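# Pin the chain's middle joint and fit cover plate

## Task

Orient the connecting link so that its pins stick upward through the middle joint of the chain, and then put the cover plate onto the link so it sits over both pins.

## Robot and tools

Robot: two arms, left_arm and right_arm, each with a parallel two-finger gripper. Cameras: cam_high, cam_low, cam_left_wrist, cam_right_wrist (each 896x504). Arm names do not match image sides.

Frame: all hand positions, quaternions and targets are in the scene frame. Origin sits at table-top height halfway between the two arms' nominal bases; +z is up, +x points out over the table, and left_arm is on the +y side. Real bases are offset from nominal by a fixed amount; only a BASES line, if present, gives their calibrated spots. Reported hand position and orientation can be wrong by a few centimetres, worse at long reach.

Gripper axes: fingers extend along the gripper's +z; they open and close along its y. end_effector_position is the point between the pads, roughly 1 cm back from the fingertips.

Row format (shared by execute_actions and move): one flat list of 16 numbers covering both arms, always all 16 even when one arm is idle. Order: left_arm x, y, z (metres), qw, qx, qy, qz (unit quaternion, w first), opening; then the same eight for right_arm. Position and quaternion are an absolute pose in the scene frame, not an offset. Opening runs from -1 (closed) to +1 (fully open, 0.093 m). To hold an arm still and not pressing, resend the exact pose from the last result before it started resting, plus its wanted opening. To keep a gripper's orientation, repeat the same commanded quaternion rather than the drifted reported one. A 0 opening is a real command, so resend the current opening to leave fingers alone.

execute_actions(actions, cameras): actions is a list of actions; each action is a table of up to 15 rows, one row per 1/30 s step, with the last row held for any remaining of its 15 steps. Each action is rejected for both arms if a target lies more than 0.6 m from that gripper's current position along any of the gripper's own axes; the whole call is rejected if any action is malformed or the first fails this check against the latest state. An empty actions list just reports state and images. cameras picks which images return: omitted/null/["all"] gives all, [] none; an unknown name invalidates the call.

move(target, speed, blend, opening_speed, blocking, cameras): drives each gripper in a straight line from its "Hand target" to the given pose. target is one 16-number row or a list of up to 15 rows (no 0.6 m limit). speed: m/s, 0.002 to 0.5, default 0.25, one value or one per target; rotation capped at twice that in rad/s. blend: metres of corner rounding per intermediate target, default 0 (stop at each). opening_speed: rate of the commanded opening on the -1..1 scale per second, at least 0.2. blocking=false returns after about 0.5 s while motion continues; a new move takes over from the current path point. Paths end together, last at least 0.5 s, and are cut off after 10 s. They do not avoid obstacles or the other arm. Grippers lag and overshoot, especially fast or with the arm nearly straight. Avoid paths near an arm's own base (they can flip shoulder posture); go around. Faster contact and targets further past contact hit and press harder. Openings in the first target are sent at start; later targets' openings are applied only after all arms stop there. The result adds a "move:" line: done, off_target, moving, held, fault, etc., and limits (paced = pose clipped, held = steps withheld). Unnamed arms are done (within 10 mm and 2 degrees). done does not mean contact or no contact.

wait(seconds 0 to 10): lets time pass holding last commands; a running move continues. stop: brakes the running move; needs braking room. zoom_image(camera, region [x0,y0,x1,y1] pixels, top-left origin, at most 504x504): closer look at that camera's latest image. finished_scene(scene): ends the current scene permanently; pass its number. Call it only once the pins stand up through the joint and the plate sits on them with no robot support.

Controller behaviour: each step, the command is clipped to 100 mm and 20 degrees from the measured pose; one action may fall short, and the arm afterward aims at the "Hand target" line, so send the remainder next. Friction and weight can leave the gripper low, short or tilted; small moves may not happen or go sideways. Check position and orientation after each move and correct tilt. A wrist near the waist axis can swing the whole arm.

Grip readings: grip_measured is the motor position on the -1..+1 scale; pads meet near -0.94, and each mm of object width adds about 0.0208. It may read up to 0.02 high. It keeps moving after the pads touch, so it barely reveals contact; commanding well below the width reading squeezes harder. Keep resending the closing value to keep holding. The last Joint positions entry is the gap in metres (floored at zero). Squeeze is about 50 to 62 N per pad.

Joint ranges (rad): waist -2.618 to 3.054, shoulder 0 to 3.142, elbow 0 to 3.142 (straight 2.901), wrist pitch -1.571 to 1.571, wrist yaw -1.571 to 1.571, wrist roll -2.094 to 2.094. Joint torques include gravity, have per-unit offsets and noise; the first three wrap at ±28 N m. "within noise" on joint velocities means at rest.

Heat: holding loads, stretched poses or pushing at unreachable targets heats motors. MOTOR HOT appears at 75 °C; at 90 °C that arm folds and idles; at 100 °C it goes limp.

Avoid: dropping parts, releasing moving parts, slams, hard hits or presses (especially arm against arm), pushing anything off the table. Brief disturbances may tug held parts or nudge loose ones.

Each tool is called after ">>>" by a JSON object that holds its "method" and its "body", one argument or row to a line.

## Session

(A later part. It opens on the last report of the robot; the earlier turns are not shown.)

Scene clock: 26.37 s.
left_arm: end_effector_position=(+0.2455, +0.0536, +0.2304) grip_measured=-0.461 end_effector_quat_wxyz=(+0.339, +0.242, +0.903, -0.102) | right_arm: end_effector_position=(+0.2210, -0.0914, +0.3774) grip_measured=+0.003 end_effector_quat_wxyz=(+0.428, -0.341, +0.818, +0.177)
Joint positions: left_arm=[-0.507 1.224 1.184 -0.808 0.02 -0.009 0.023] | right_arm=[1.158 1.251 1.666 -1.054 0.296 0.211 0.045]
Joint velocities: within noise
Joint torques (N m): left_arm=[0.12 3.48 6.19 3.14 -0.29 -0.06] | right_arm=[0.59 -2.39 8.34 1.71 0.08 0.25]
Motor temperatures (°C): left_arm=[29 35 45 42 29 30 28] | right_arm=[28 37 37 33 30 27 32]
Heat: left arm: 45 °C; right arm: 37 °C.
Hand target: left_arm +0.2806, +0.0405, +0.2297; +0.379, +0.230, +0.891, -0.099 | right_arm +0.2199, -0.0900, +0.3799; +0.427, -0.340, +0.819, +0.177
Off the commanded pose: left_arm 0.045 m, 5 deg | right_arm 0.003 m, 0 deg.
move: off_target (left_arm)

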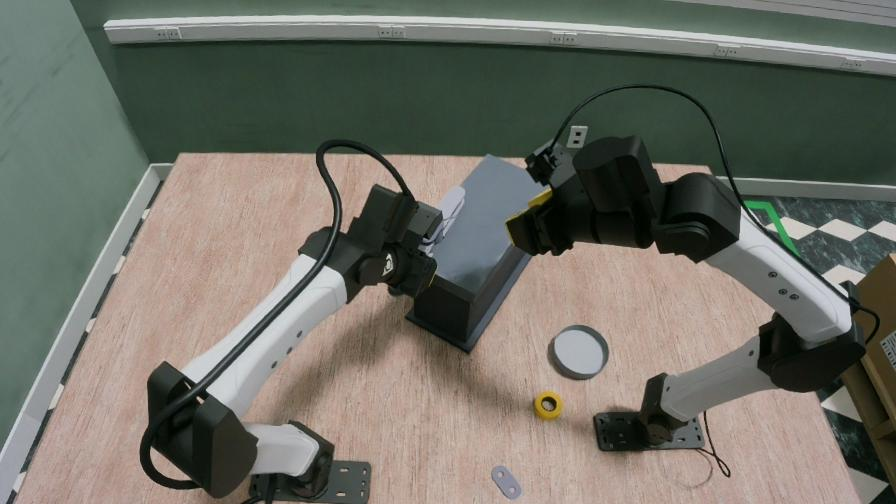

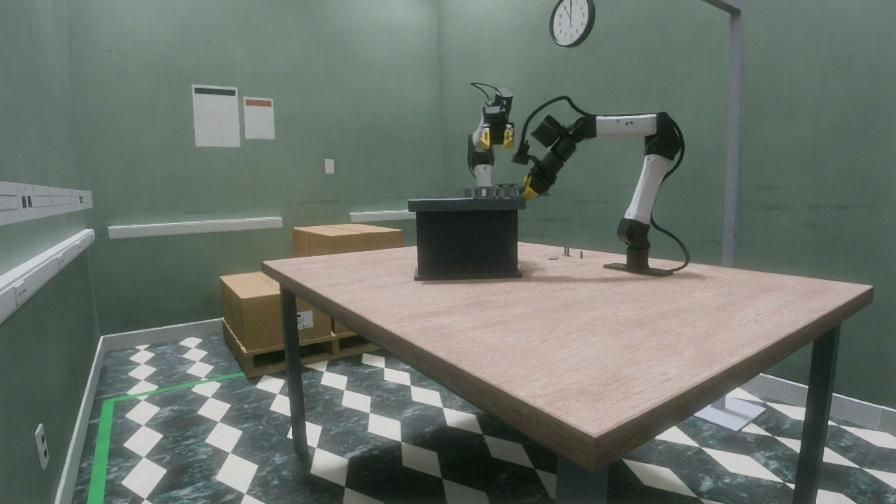

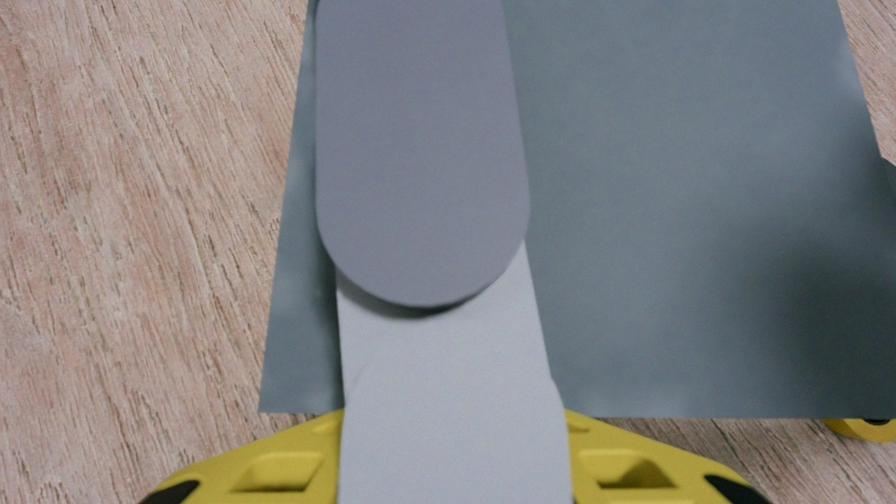

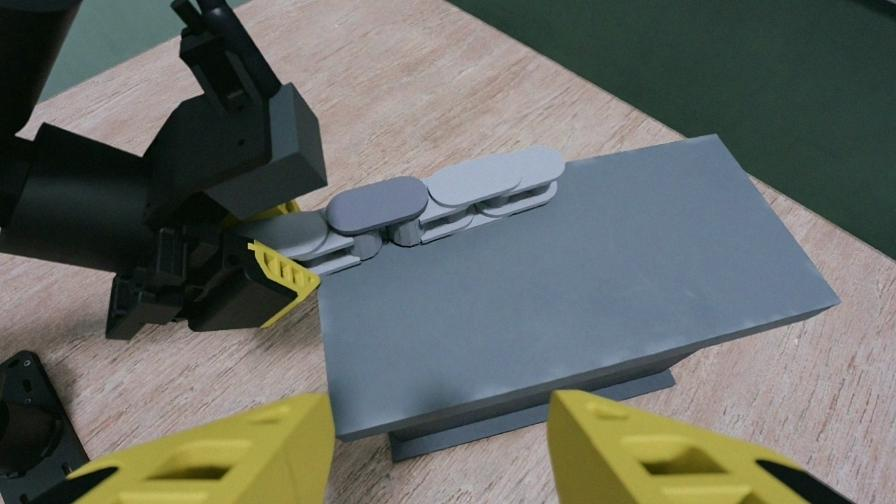

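>>> {"method": "move", "body": {
  "target": [
    [0.248,0.058,0.229,0.3821,0.2301,0.8895,-0.0988,-0.65,0.2199,-0.09,0.38,0.4266,-0.3394,0.8195,0.1767,0.0],
    [0.248,0.058,0.229,0.3821,0.2301,0.8895,-0.0988,0.2,0.2199,-0.09,0.38,0.4266,-0.3394,0.8195,0.1767,0.0],
    [0.248,0.058,0.256,0.3821,0.2301,0.8895,-0.0988,0.2,0.2199,-0.09,0.38,0.4266,-0.3394,0.8195,0.1767,0.0]
  ],
  "speed": 0.05,
  "opening_speed": 0.7
}}

Scene clock: 30.43 s.
left_arm: end_effector_position=(+0.2494, +0.0606, +0.2558) grip_measured=+0.198 end_effector_quat_wxyz=(+0.391, +0.228, +0.887, -0.094) | right_arm: end_effector_position=(+0.2210, -0.0914, +0.3774) grip_measured=+0.003 end_effector_quat_wxyz=(+0.428, -0.340, +0.818, +0.177)
Joint positions: left_arm=[-0.507 1.164 1.18 -0.76 -0.028 -0.009 0.055] | right_arm=[1.158 1.251 1.666 -1.054 0.296 0.212 0.045]
Joint velocities: within noise
Joint torques (N m): left_arm=[-0.39 -1.95 8.32 1.54 0.08 -0.1] | right_arm=[0.61 -2.37 8.32 1.71 0.09 0.25]
Motor temperatures (°C): left_arm=[29 35 45 43 29 30 28] | right_arm=[28 37 37 34 30 27 32]
Heat: left arm: 45 °C; right arm: 37 °C.
Hand target: left_arm +0.2480, +0.0580, +0.2561; +0.383, +0.230, +0.889, -0.099 | right_arm +0.2199, -0.0900, +0.3799; +0.427, -0.339, +0.819, +0.177
Off the commanded pose: left_arm 0.003 m, 1 deg | right_arm 0.003 m, 0 deg.
move: done

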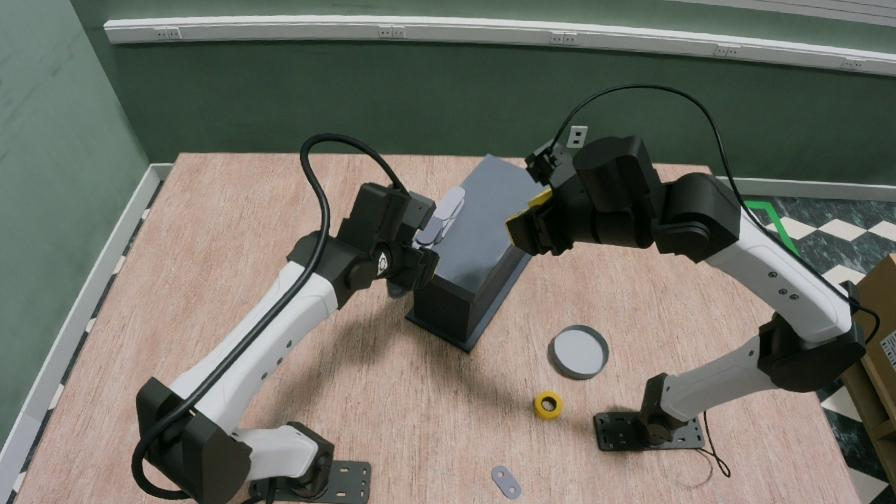

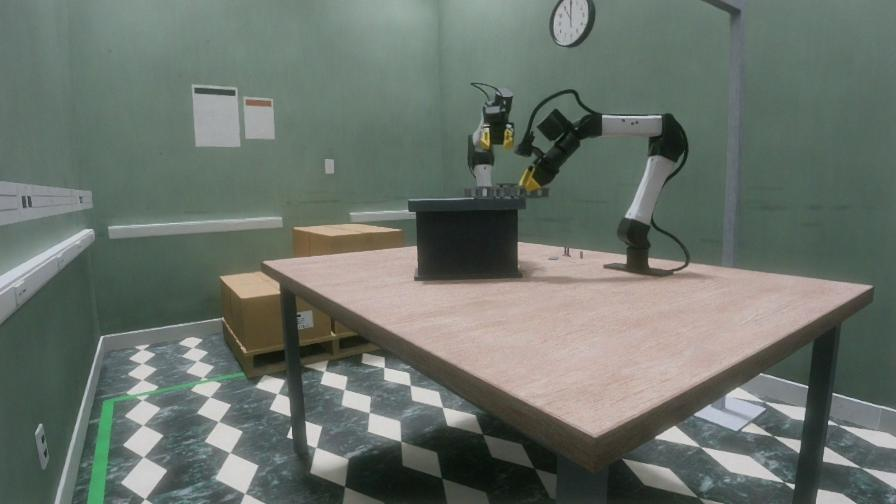

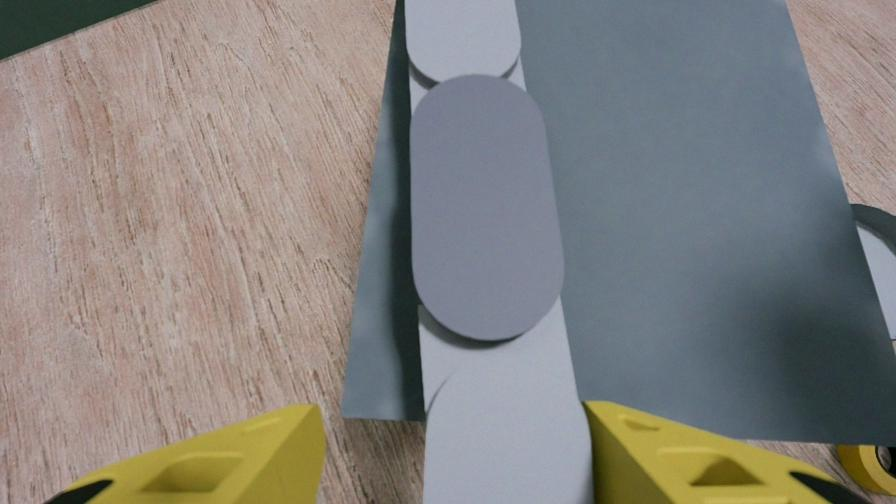

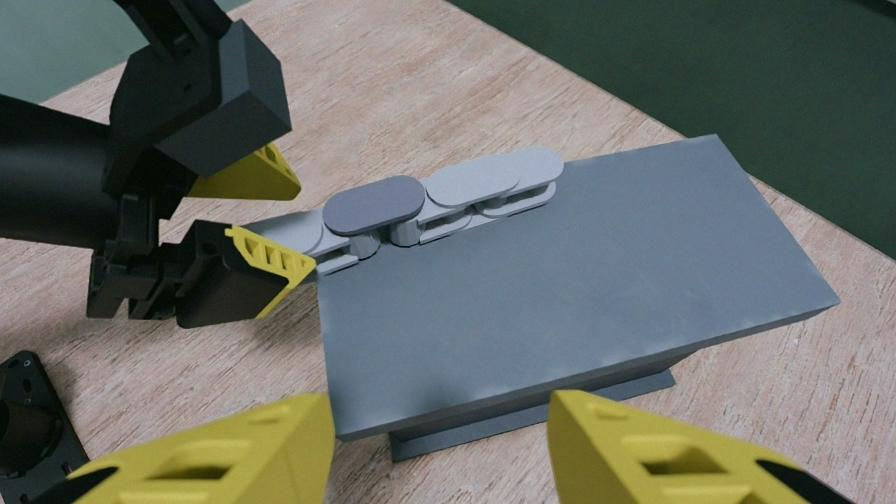

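>>> {"method": "move", "body": {
  "target": [
    [0.242,0.050,0.256,0.3821,0.2301,0.8895,-0.0988,0.2,0.2199,-0.09,0.38,0.4266,-0.3394,0.8195,0.1767,0.0]
  ],
  "speed": 0.05,
  "cameras": ["cam_left_wrist","cam_right_wrist"]
}}

Scene clock: 32.00 s.
left_arm: end_effector_position=(+0.2424, +0.0494, +0.2553) grip_measured=+0.198 end_effector_quat_wxyz=(+0.387, +0.236, +0.885, -0.103) | right_arm: end_effector_position=(+0.2210, -0.0914, +0.3774) grip_measured=+0.003 end_effector_quat_wxyz=(+0.428, -0.340, +0.818, +0.177)
Joint positions: left_arm=[-0.55 1.164 1.18 -0.763 -0.035 -0.032 0.055] | right_arm=[1.158 1.251 1.666 -1.054 0.296 0.212 0.045]
Joint velocities: within noise
Joint torques (N m): left_arm=[-0.61 -2.25 8.17 1.55 -0.14 -0.18] | right_arm=[0.58 -2.4 8.32 1.71 0.09 0.25]
Motor temperatures (°C): left_arm=[29 35 46 43 29 30 28] | right_arm=[28 37 37 34 30 27 32]
Heat: left arm: 46 °C; right arm: 37 °C.
Hand target: left_arm +0.2420, +0.0501, +0.2561; +0.383, +0.230, +0.889, -0.099 | right_arm +0.2199, -0.0900, +0.3799; +0.427, -0.339, +0.819, +0.177
Off the commanded pose: left_arm 0.001 m, 1 deg | right_arm 0.003 m, 0 deg.
move: done
Images, in order (width x height): cam_left_wrist 896x504, cam_right_wrist 896x504.

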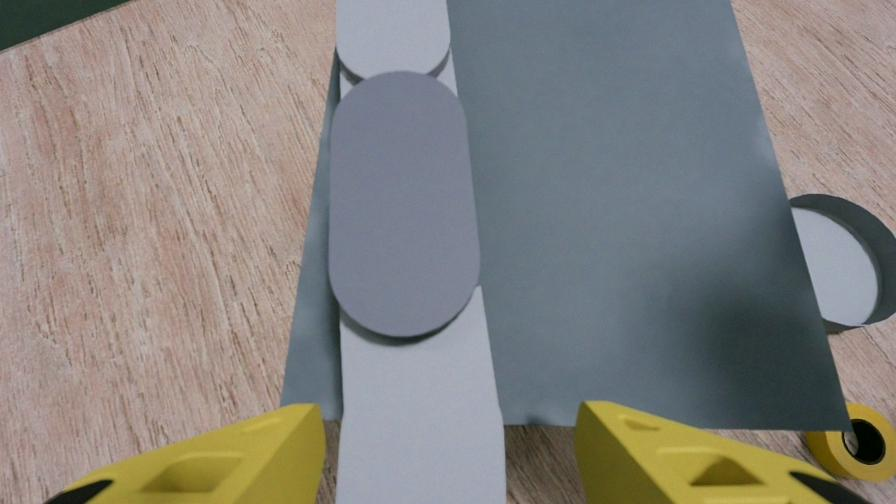

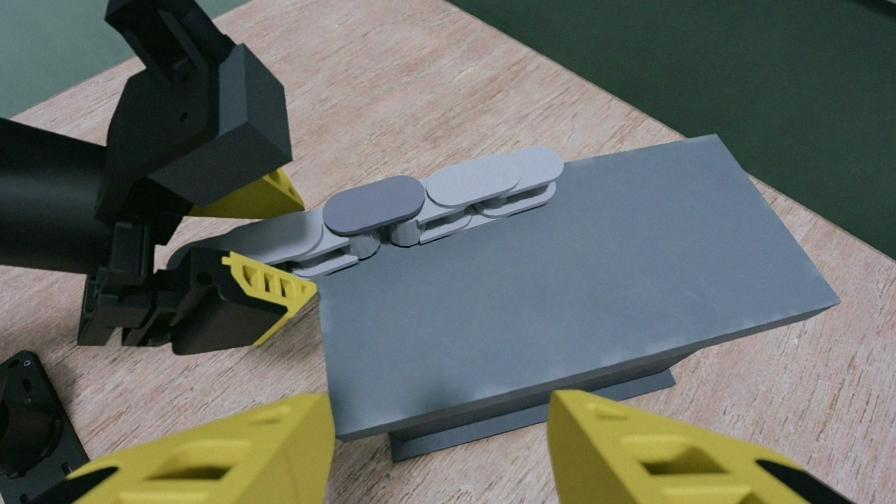

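>>> {"method": "move", "body": {
  "target": [
    [0.246,0.055,0.234,0.3821,0.2301,0.8895,-0.0988,0.2,0.2199,-0.09,0.38,0.4266,-0.3394,0.8195,0.1767,0.0],
    [0.246,0.055,0.234,0.3821,0.2301,0.8895,-0.0988,-0.65,0.2199,-0.09,0.38,0.4266,-0.3394,0.8195,0.1767,0.0]
  ],
  "speed": 0.05,
  "opening_speed": 0.6,
  "cameras": ["cam_left_wrist","cam_right_wrist"]
}}

Scene clock: 35.07 s.
left_arm: end_effector_position=(+0.2457, +0.0528, +0.2365) grip_measured=-0.464 end_effector_quat_wxyz=(+0.381, +0.230, +0.890, -0.100) | right_arm: end_effector_position=(+0.2210, -0.0914, +0.3774) grip_measured=+0.003 end_effector_quat_wxyz=(+0.428, -0.340, +0.818, +0.177)
Joint positions: left_arm=[-0.533 1.163 1.113 -0.711 -0.029 -0.032 0.023] | right_arm=[1.158 1.251 1.666 -1.054 0.296 0.212 0.045]
Joint velocities: within noise
Joint torques (N m): left_arm=[0.39 -3.64 5.61 1.8 -0.02 0.03] | right_arm=[0.59 -2.39 8.34 1.71 0.08 0.25]
Motor temperatures (°C): left_arm=[29 35 46 43 29 30 28] | right_arm=[28 37 38 34 30 27 32]
Heat: left arm: 46 °C; right arm: 38 °C.
Hand target: left_arm +0.2460, +0.0550, +0.2340; +0.382, +0.230, +0.890, -0.099 | right_arm +0.2199, -0.0900, +0.3799; +0.427, -0.339, +0.819, +0.177
Off the commanded pose: left_arm 0.003 m, 0 deg | right_arm 0.003 m, 0 deg.
move: done
Images, in order (width x height): cam_left_wrist 896x504, cam_right_wrist 896x504.

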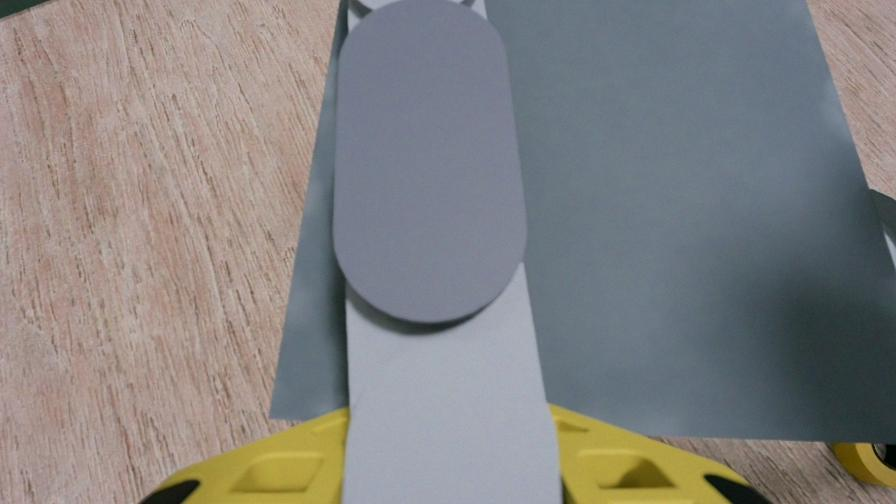

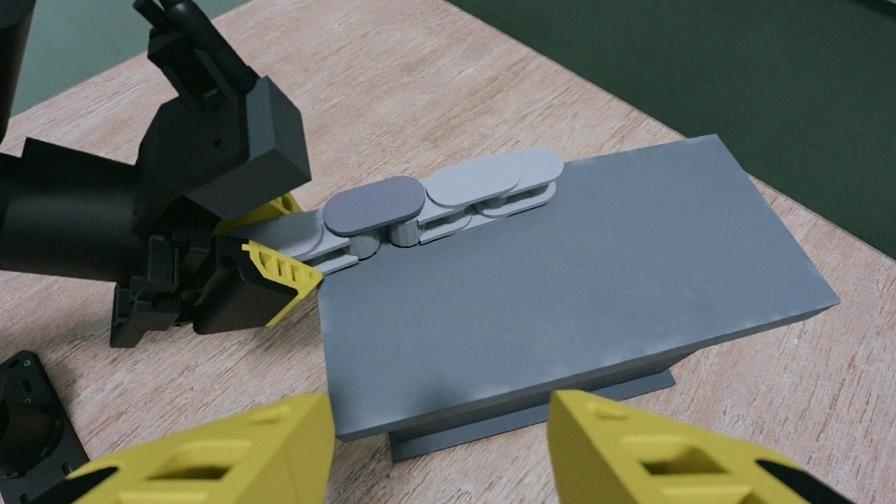

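>>> {"method": "move", "body": {
  "target": [
    [0.246,0.054,0.246,0.3821,0.2301,0.8895,-0.0988,-0.65,0.2199,-0.09,0.38,0.4266,-0.3394,0.8195,0.1767,0.0],
    [0.287,0.033,0.244,0.3821,0.2301,0.8895,-0.0988,-0.65,0.2199,-0.09,0.38,0.4266,-0.3394,0.8195,0.1767,0.0]
  ],
  "speed": 0.05,
  "cameras": ["cam_left_wrist","cam_right_wrist"]
}}

Scene clock: 37.07 s.
left_arm: end_effector_position=(+0.2497, +0.0512, +0.2352) grip_measured=-0.464 end_effector_quat_wxyz=(+0.331, +0.239, +0.909, -0.088) | right_arm: end_effector_position=(+0.2210, -0.0914, +0.3774) grip_measured=+0.003 end_effector_quat_wxyz=(+0.428, -0.340, +0.818, +0.177)
Joint positions: left_arm=[-0.526 1.266 1.247 -0.853 -0.018 -0.023 0.023] | right_arm=[1.158 1.251 1.666 -1.054 0.296 0.212 0.045]
Joint velocities: within noise
Joint torques (N m): left_arm=[0.38 1.2 7.12 3.01 -0.03 -0.03] | right_arm=[0.59 -2.4 8.32 1.71 0.09 0.25]
Motor temperatures (°C): left_arm=[29 35 46 43 29 30 28] | right_arm=[28 37 38 34 30 27 32]
Heat: left arm: 46 °C; right arm: 38 °C.
Hand target: left_arm +0.2818, +0.0362, +0.2450; +0.380, +0.230, +0.890, -0.098 | right_arm +0.2199, -0.0900, +0.3799; +0.427, -0.339, +0.819, +0.177
Off the commanded pose: left_arm 0.042 m, 6 deg | right_arm 0.003 m, 0 deg.
move: off_target (left_arm)
Images, in order (width x height): cam_left_wrist 896x504, cam_right_wrist 896x504.

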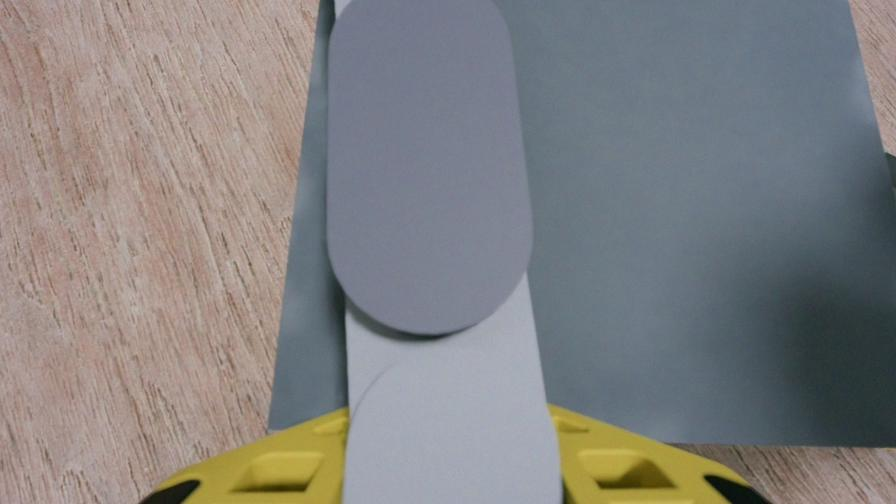

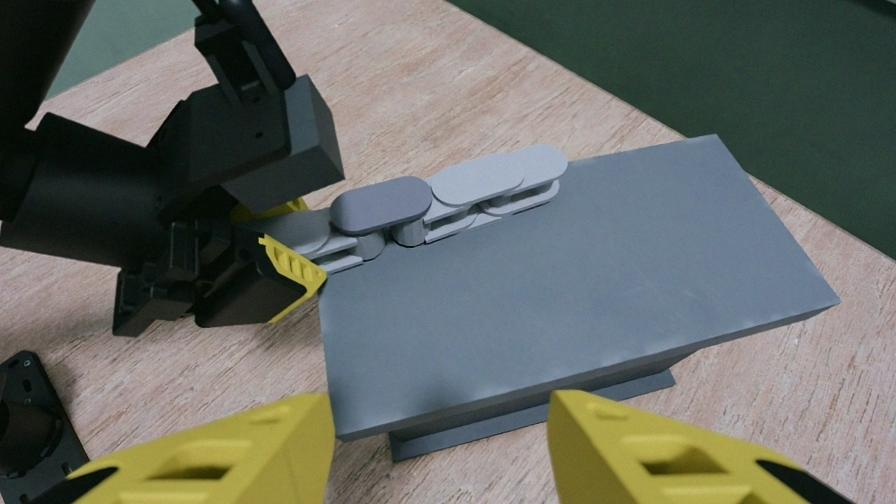

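>>> {"method": "move", "body": {
  "target": [
    [0.246,0.054,0.25,0.3821,0.2301,0.8895,-0.0988,-0.65,0.2199,-0.09,0.38,0.4266,-0.3394,0.8195,0.1767,0.0],
    [0.248,0.053,0.266,0.3821,0.2301,0.8895,-0.0988,-0.65,0.2199,-0.09,0.38,0.4266,-0.3394,0.8195,0.1767,0.0]
  ],
  "speed": 0.05,
  "cameras": ["cam_left_wrist","cam_right_wrist"]
}}

Scene clock: 39.33 s.
left_arm: end_effector_position=(+0.2409, +0.0565, +0.2420) grip_measured=-0.464 end_effector_quat_wxyz=(+0.348, +0.237, +0.902, -0.092) | right_arm: end_effector_position=(+0.2210, -0.0914, +0.3774) grip_measured=+0.003 end_effector_quat_wxyz=(+0.428, -0.340, +0.818, +0.177)
Joint positions: left_arm=[-0.526 1.203 1.21 -0.841 -0.018 -0.022 0.023] | right_arm=[1.158 1.251 1.666 -1.054 0.296 0.212 0.045]
Joint velocities: within noise
Joint torques (N m): left_arm=[-0.47 -4.3 10 1.84 -0.14 -0.11] | right_arm=[0.58 -2.4 8.32 1.72 0.09 0.25]
Motor temperatures (°C): left_arm=[29 35 46 44 29 30 28] | right_arm=[28 37 38 34 30 27 32]
Heat: left arm: 46 °C; right arm: 38 °C.
Hand target: left_arm +0.2470, +0.0536, +0.2661; +0.382, +0.230, +0.890, -0.099 | right_arm +0.2199, -0.0900, +0.3799; +0.427, -0.339, +0.819, +0.177
Off the commanded pose: left_arm 0.025 m, 4 deg | right_arm 0.003 m, 0 deg.
move: off_target (left_arm)
Images, in order (width x height): cam_left_wrist 896x504, cam_right_wrist 896x504.

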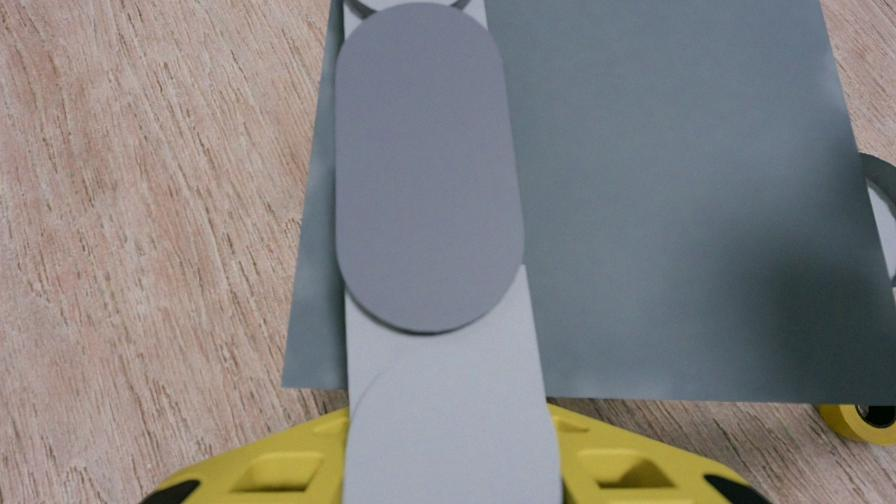

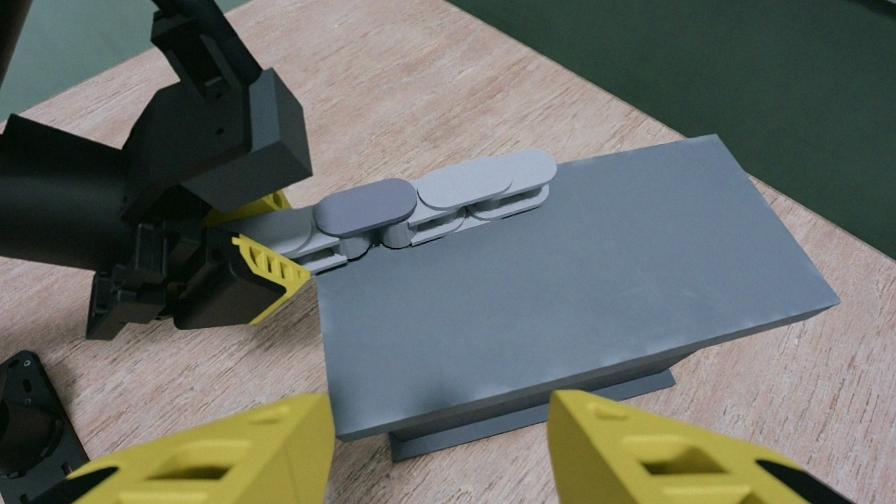

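>>> {"method": "move", "body": {
  "target": [
    [0.289,0.032,0.268,0.3821,0.2301,0.8895,-0.0988,-0.65,0.2199,-0.09,0.38,0.4266,-0.3394,0.8195,0.1767,0.0]
  ],
  "speed": 0.05,
  "cameras": ["cam_left_wrist","cam_right_wrist"]
}}

Scene clock: 40.93 s.
left_arm: end_effector_position=(+0.2709, +0.0395, +0.2426) grip_measured=-0.464 end_effector_quat_wxyz=(+0.336, +0.237, +0.907, -0.088) | right_arm: end_effector_position=(+0.2210, -0.0914, +0.3774) grip_measured=+0.003 end_effector_quat_wxyz=(+0.428, -0.340, +0.818, +0.177)
Joint positions: left_arm=[-0.523 1.353 1.334 -0.842 -0.018 -0.022 0.023] | right_arm=[1.158 1.251 1.666 -1.054 0.296 0.212 0.045]
Joint velocities: within noise
Joint torques (N m): left_arm=[0.34 -4.25 10.02 2.18 -0.07 -0.01] | right_arm=[0.59 -2.39 8.34 1.71 0.09 0.25]
Motor temperatures (°C): left_arm=[29 35 47 44 29 30 28] | right_arm=[28 37 38 34 30 27 32]
Heat: left arm: 47 °C; right arm: 38 °C.
Hand target: left_arm +0.2868, +0.0334, +0.2685; +0.382, +0.230, +0.890, -0.098 | right_arm +0.2199, -0.0900, +0.3799; +0.427, -0.339, +0.819, +0.177
Off the commanded pose: left_arm 0.032 m, 6 deg | right_arm 0.003 m, 0 deg.
move: off_target (left_arm)
Images, in order (width x height): cam_left_wrist 896x504, cam_right_wrist 896x504.

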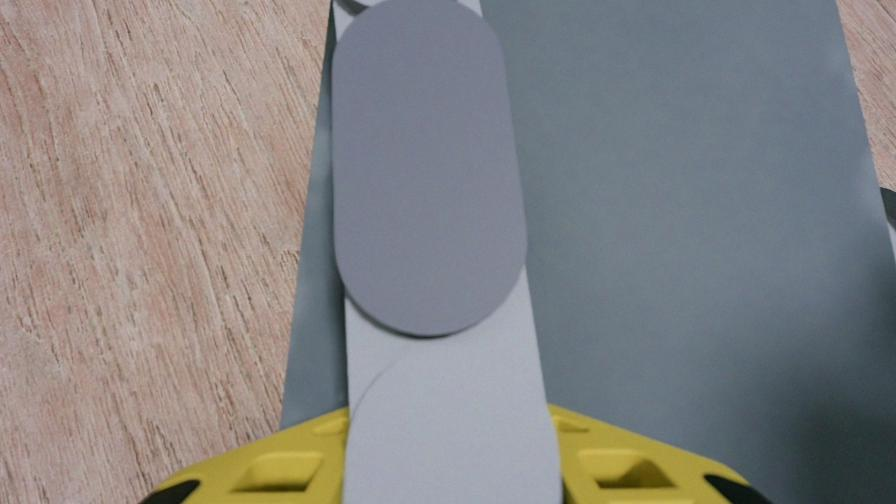

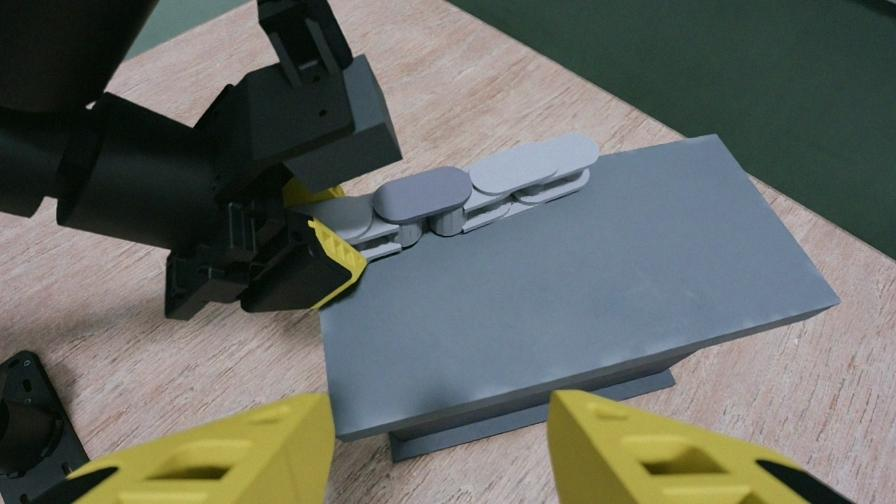

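>>> {"method": "move", "body": {
  "target": [
    [0.307,0.014,0.268,0.3821,0.2301,0.8895,-0.0988,-0.65,0.2199,-0.09,0.38,0.4266,-0.3394,0.8195,0.1767,0.0]
  ],
  "speed": 0.05,
  "cameras": ["cam_high","cam_left_wrist","cam_right_wrist"]
}}

Scene clock: 42.33 s.
left_arm: end_effector_position=(+0.2902, +0.0239, +0.2432) grip_measured=-0.464 end_effector_quat_wxyz=(+0.336, +0.241, +0.906, -0.089) | right_arm: end_effector_position=(+0.2210, -0.0914, +0.3774) grip_measured=+0.003 end_effector_quat_wxyz=(+0.428, -0.340, +0.818, +0.177)
Joint positions: left_arm=[-0.532 1.443 1.409 -0.825 -0.019 -0.023 0.023] | right_arm=[1.158 1.251 1.666 -1.054 0.296 0.212 0.045]
Joint velocities: within noise
Joint torques (N m): left_arm=[-0.65 -5.01 10.03 2.19 -0.17 -0.19] | right_arm=[0.58 -2.39 8.31 1.71 0.09 0.25]
Motor temperatures (°C): left_arm=[29 36 47 44 29 30 29] | right_arm=[28 37 38 34 30 27 32]
Heat: left arm: 47 °C; right arm: 38 °C.
Hand target: left_arm +0.3048, +0.0153, +0.2686; +0.382, +0.230, +0.890, -0.099 | right_arm +0.2199, -0.0900, +0.3799; +0.427, -0.339, +0.819, +0.177
Off the commanded pose: left_arm 0.032 m, 6 deg | right_arm 0.003 m, 0 deg.
move: off_target (left_arm)
Images, in order (width x height): cam_high 896x504, cam_left_wrist 896x504, cam_right_wrist 896x504.

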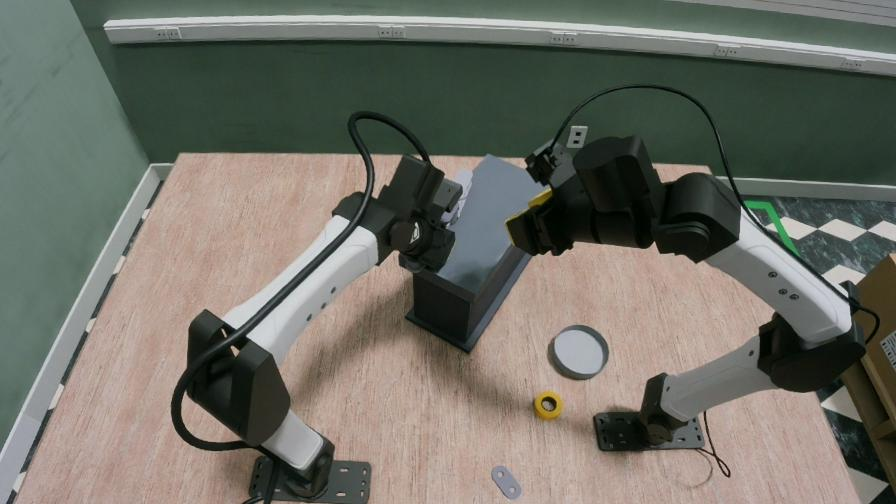

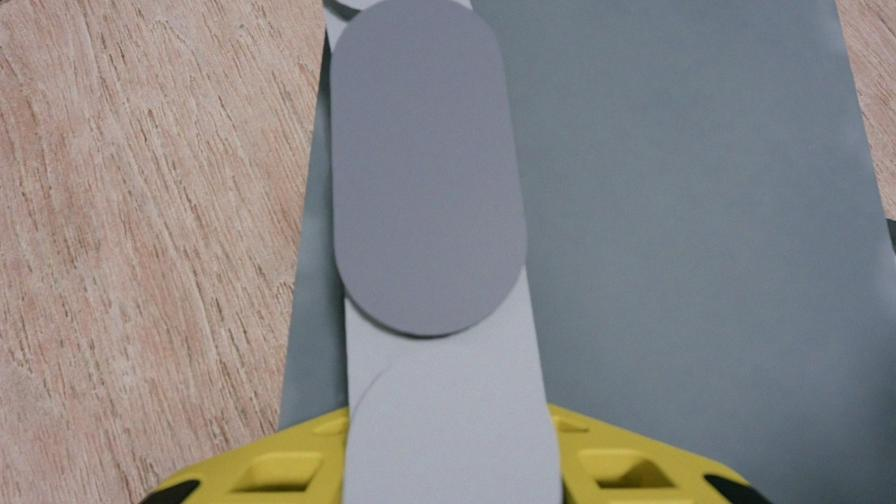

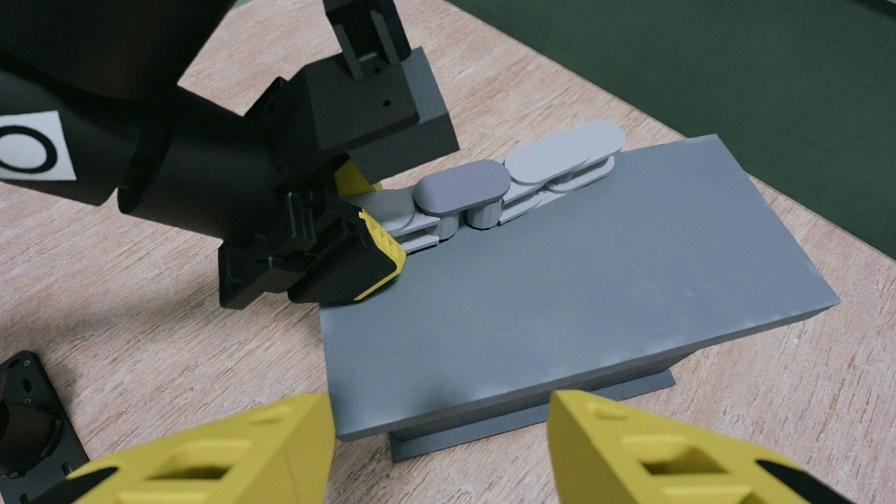

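>>> {"method": "move", "body": {
  "target": [
    [0.296,0.022,0.245,0.3821,0.2301,0.8895,-0.0988,-0.65,0.2199,-0.09,0.38,0.4266,-0.3394,0.8195,0.1767,0.0],
    [0.294,0.023,0.245,0.3821,0.2301,0.8895,-0.0988,0.2,0.2199,-0.09,0.38,0.4266,-0.3394,0.8195,0.1767,0.0],
    [0.290,0.025,0.31,0.3821,0.2301,0.8895,-0.0988,0.2,0.2199,-0.09,0.38,0.4266,-0.3394,0.8195,0.1767,0.0]
  ],
  "speed": 0.06,
  "opening_speed": 0.7,
  "cameras": ["cam_left_wrist","cam_right_wrist"]
}}

Scene clock: 47.27 s.
left_arm: end_effector_position=(+0.2894, +0.0251, +0.3118) grip_measured=+0.198 end_effector_quat_wxyz=(+0.390, +0.234, +0.885, -0.104) | right_arm: end_effector_position=(+0.2210, -0.0914, +0.3774) grip_measured=+0.003 end_effector_quat_wxyz=(+0.428, -0.340, +0.818, +0.177)
Joint positions: left_arm=[-0.532 1.419 1.591 -0.912 -0.023 -0.023 0.055] | right_arm=[1.158 1.251 1.666 -1.054 0.296 0.212 0.045]
Joint velocities: within noise
Joint torques (N m): left_arm=[-0.54 -3.62 8.02 1.56 -0.15 -0.16] | right_arm=[0.59 -2.39 8.32 1.71 0.08 0.25]
Motor temperatures (°C): left_arm=[29 36 47 44 29 30 29] | right_arm=[28 37 38 34 30 27 32]
Heat: left arm: 47 °C; right arm: 38 °C.
Hand target: left_arm +0.2900, +0.0251, +0.3100; +0.382, +0.230, +0.889, -0.099 | right_arm +0.2199, -0.0900, +0.3799; +0.427, -0.339, +0.819, +0.177
Off the commanded pose: left_arm 0.002 m, 1 deg | right_arm 0.003 m, 0 deg.
move: done
Images, in order (width x height): cam_left_wrist 896x504, cam_right_wrist 896x504.

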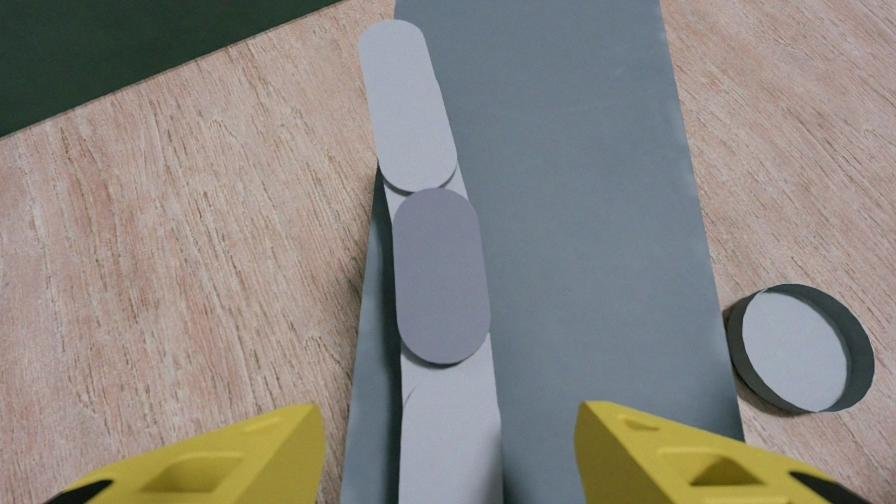

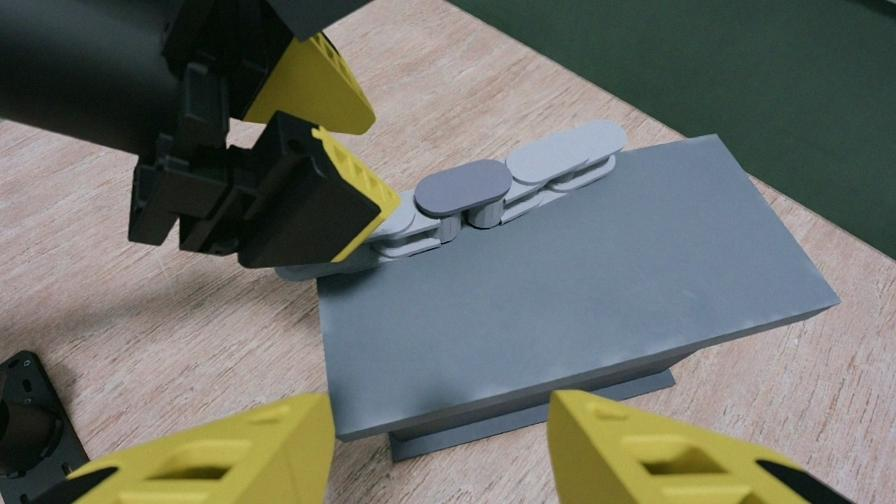

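>>> {"method": "move", "body": {
  "target": [
    [0.338,0.001,0.285,0.3721,-0.0,0.0,0.0,0.1,0.2199,-0.09,0.38,0.4266,-0.3394,0.8195,0.1767,0.0]
  ],
  "speed": 0.1,
  "cameras": []
}}

Scene clock: 59.83 s.
left_arm: end_effector_position=(+0.3178, +0.0041, +0.3250) grip_measured=+0.101 end_effector_quat_wxyz=(+0.871, +0.189, +0.451, -0.051) | right_arm: end_effector_position=(+0.2210, -0.0914, +0.3774) grip_measured=+0.003 end_effector_quat_wxyz=(+0.428, -0.340, +0.818, +0.177)
Joint positions: left_arm=[-0.578 1.652 0.626 1.58 -0.119 0.412 0.05] | right_arm=[1.158 1.251 1.666 -1.054 0.296 0.212 0.045]
Joint velocities: within noise
Joint torques (N m): left_arm=[0.87 -0.91 2.67 1.54 -0.08 -0.07] | right_arm=[0.58 -2.4 8.31 1.71 0.08 0.25]
Motor temperatures (°C): left_arm=[29 36 47 44 29 30 28] | right_arm=[28 37 39 35 30 27 32]
Heat: left arm: 47 °C; right arm: 39 °C.
Hand target: left_arm +0.3291, +0.0056, +0.2898; +0.849, +0.201, +0.488, -0.038 | right_arm +0.2199, -0.0900, +0.3799; +0.427, -0.339, +0.819, +0.177
Off the commanded pose: left_arm 0.045 m, 59 deg | right_arm 0.003 m, 0 deg.
joint read past its limit (left arm) — joint 4 (wrist pitch), upper limit.
joint sent to its limit (left arm) — joint 4 (wrist pitch), upper limit.
move: off_target (left_arm; path cut at 10 s); limits=paced
No camera images: "cameras" was empty.

>>> {"method": "wait", "body": {
  "seconds": 0.1
}}

Scene clock: 60.43 s.
left_arm: end_effector_position=(+0.3177, +0.0041, +0.3250) grip_measured=+0.101 end_effector_quat_wxyz=(+0.871, +0.189, +0.451, -0.051) | right_arm: end_effector_position=(+0.2210, -0.0914, +0.3774) grip_measured=+0.003 end_effector_quat_wxyz=(+0.428, -0.340, +0.818, +0.177)
Joint positions: left_arm=[-0.578 1.652 0.626 1.58 -0.118 0.412 0.05] | right_arm=[1.158 1.251 1.666 -1.054 0.296 0.212 0.045]
Joint velocities: within noise
Joint torques (N m): left_arm=[0.83 -0.88 2.67 1.54 -0.11 -0.05] | right_arm=[0.58 -2.4 8.31 1.71 0.08 0.25]
Motor temperatures (°C): left_arm=[29 36 47 44 29 30 28] | right_arm=[28 37 39 35 30 27 32]
Heat: left arm: 47 °C; right arm: 39 °C.
Hand target: left_arm +0.3291, +0.0055, +0.2899; +0.849, +0.201, +0.488, -0.038 | right_arm +0.2199, -0.0900, +0.3799; +0.427, -0.339, +0.819, +0.177
Tool commands: left_gripper/opening=+0.1 right_gripper/opening=+0.0
Off the commanded pose: left_arm 0.045 m, 59 deg | right_arm 0.003 m, 0 deg.
joint read past its limit (left arm) — joint 4 (wrist pitch), upper limit.
wait: 0.10 s; at rest from the start

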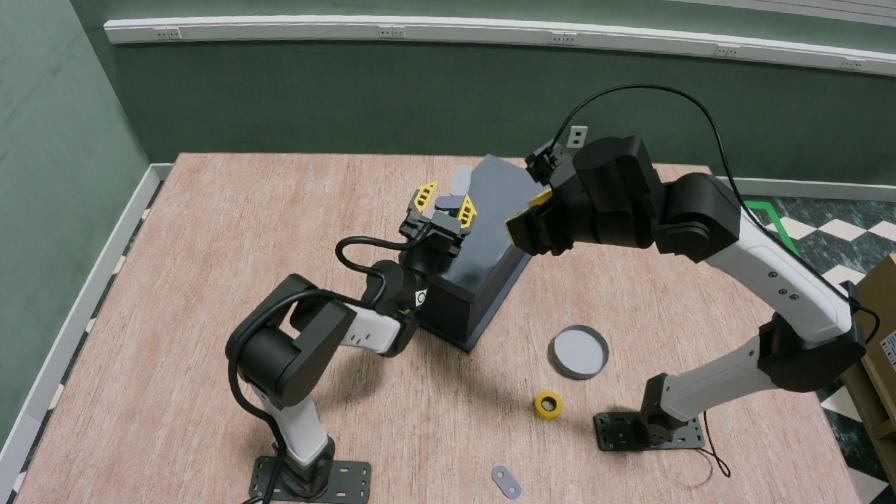

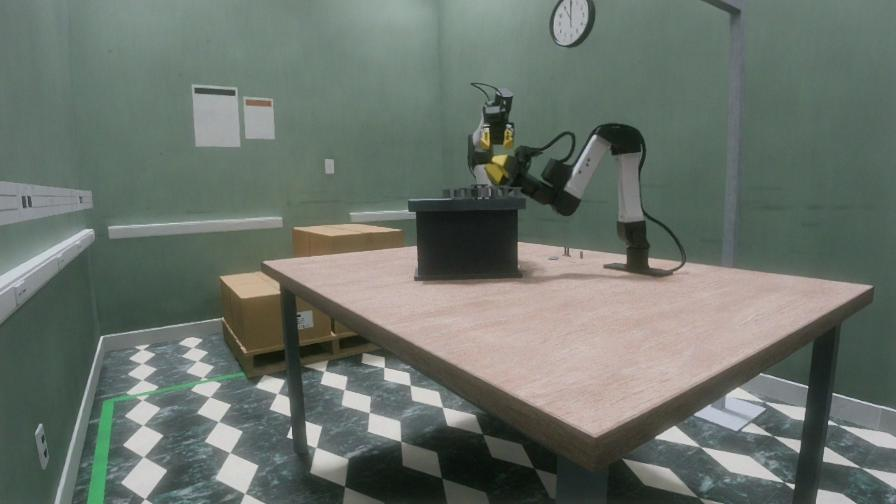

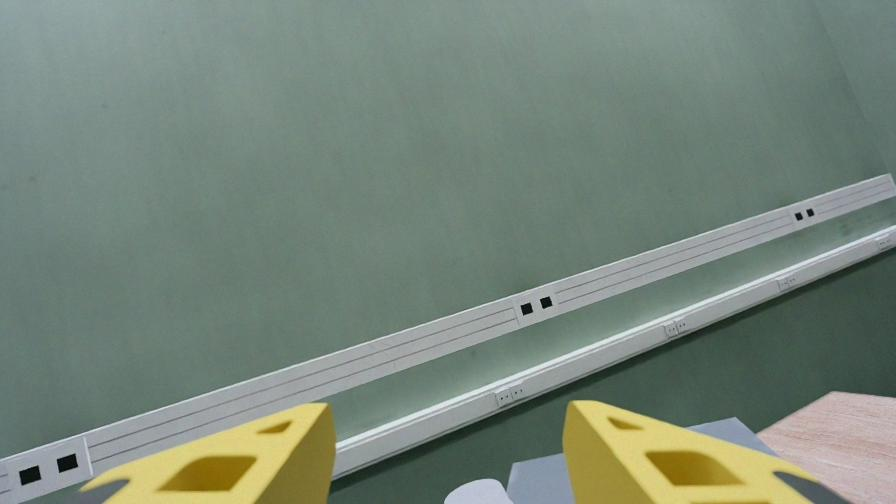

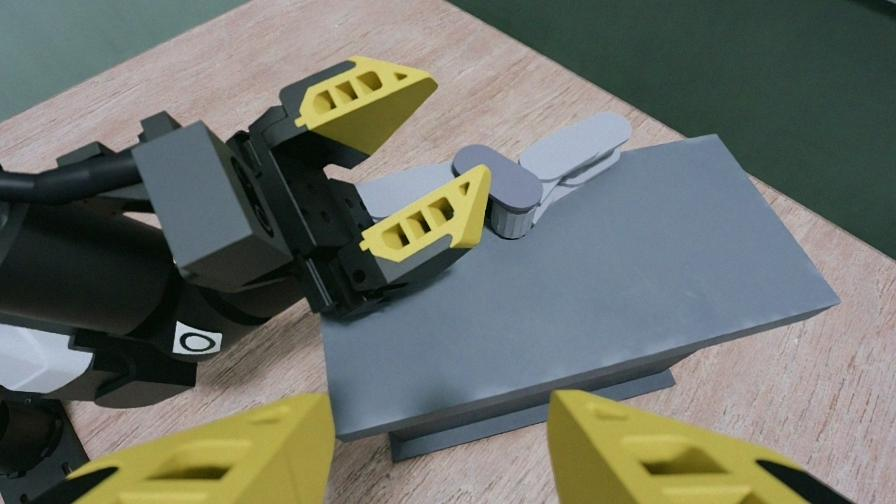

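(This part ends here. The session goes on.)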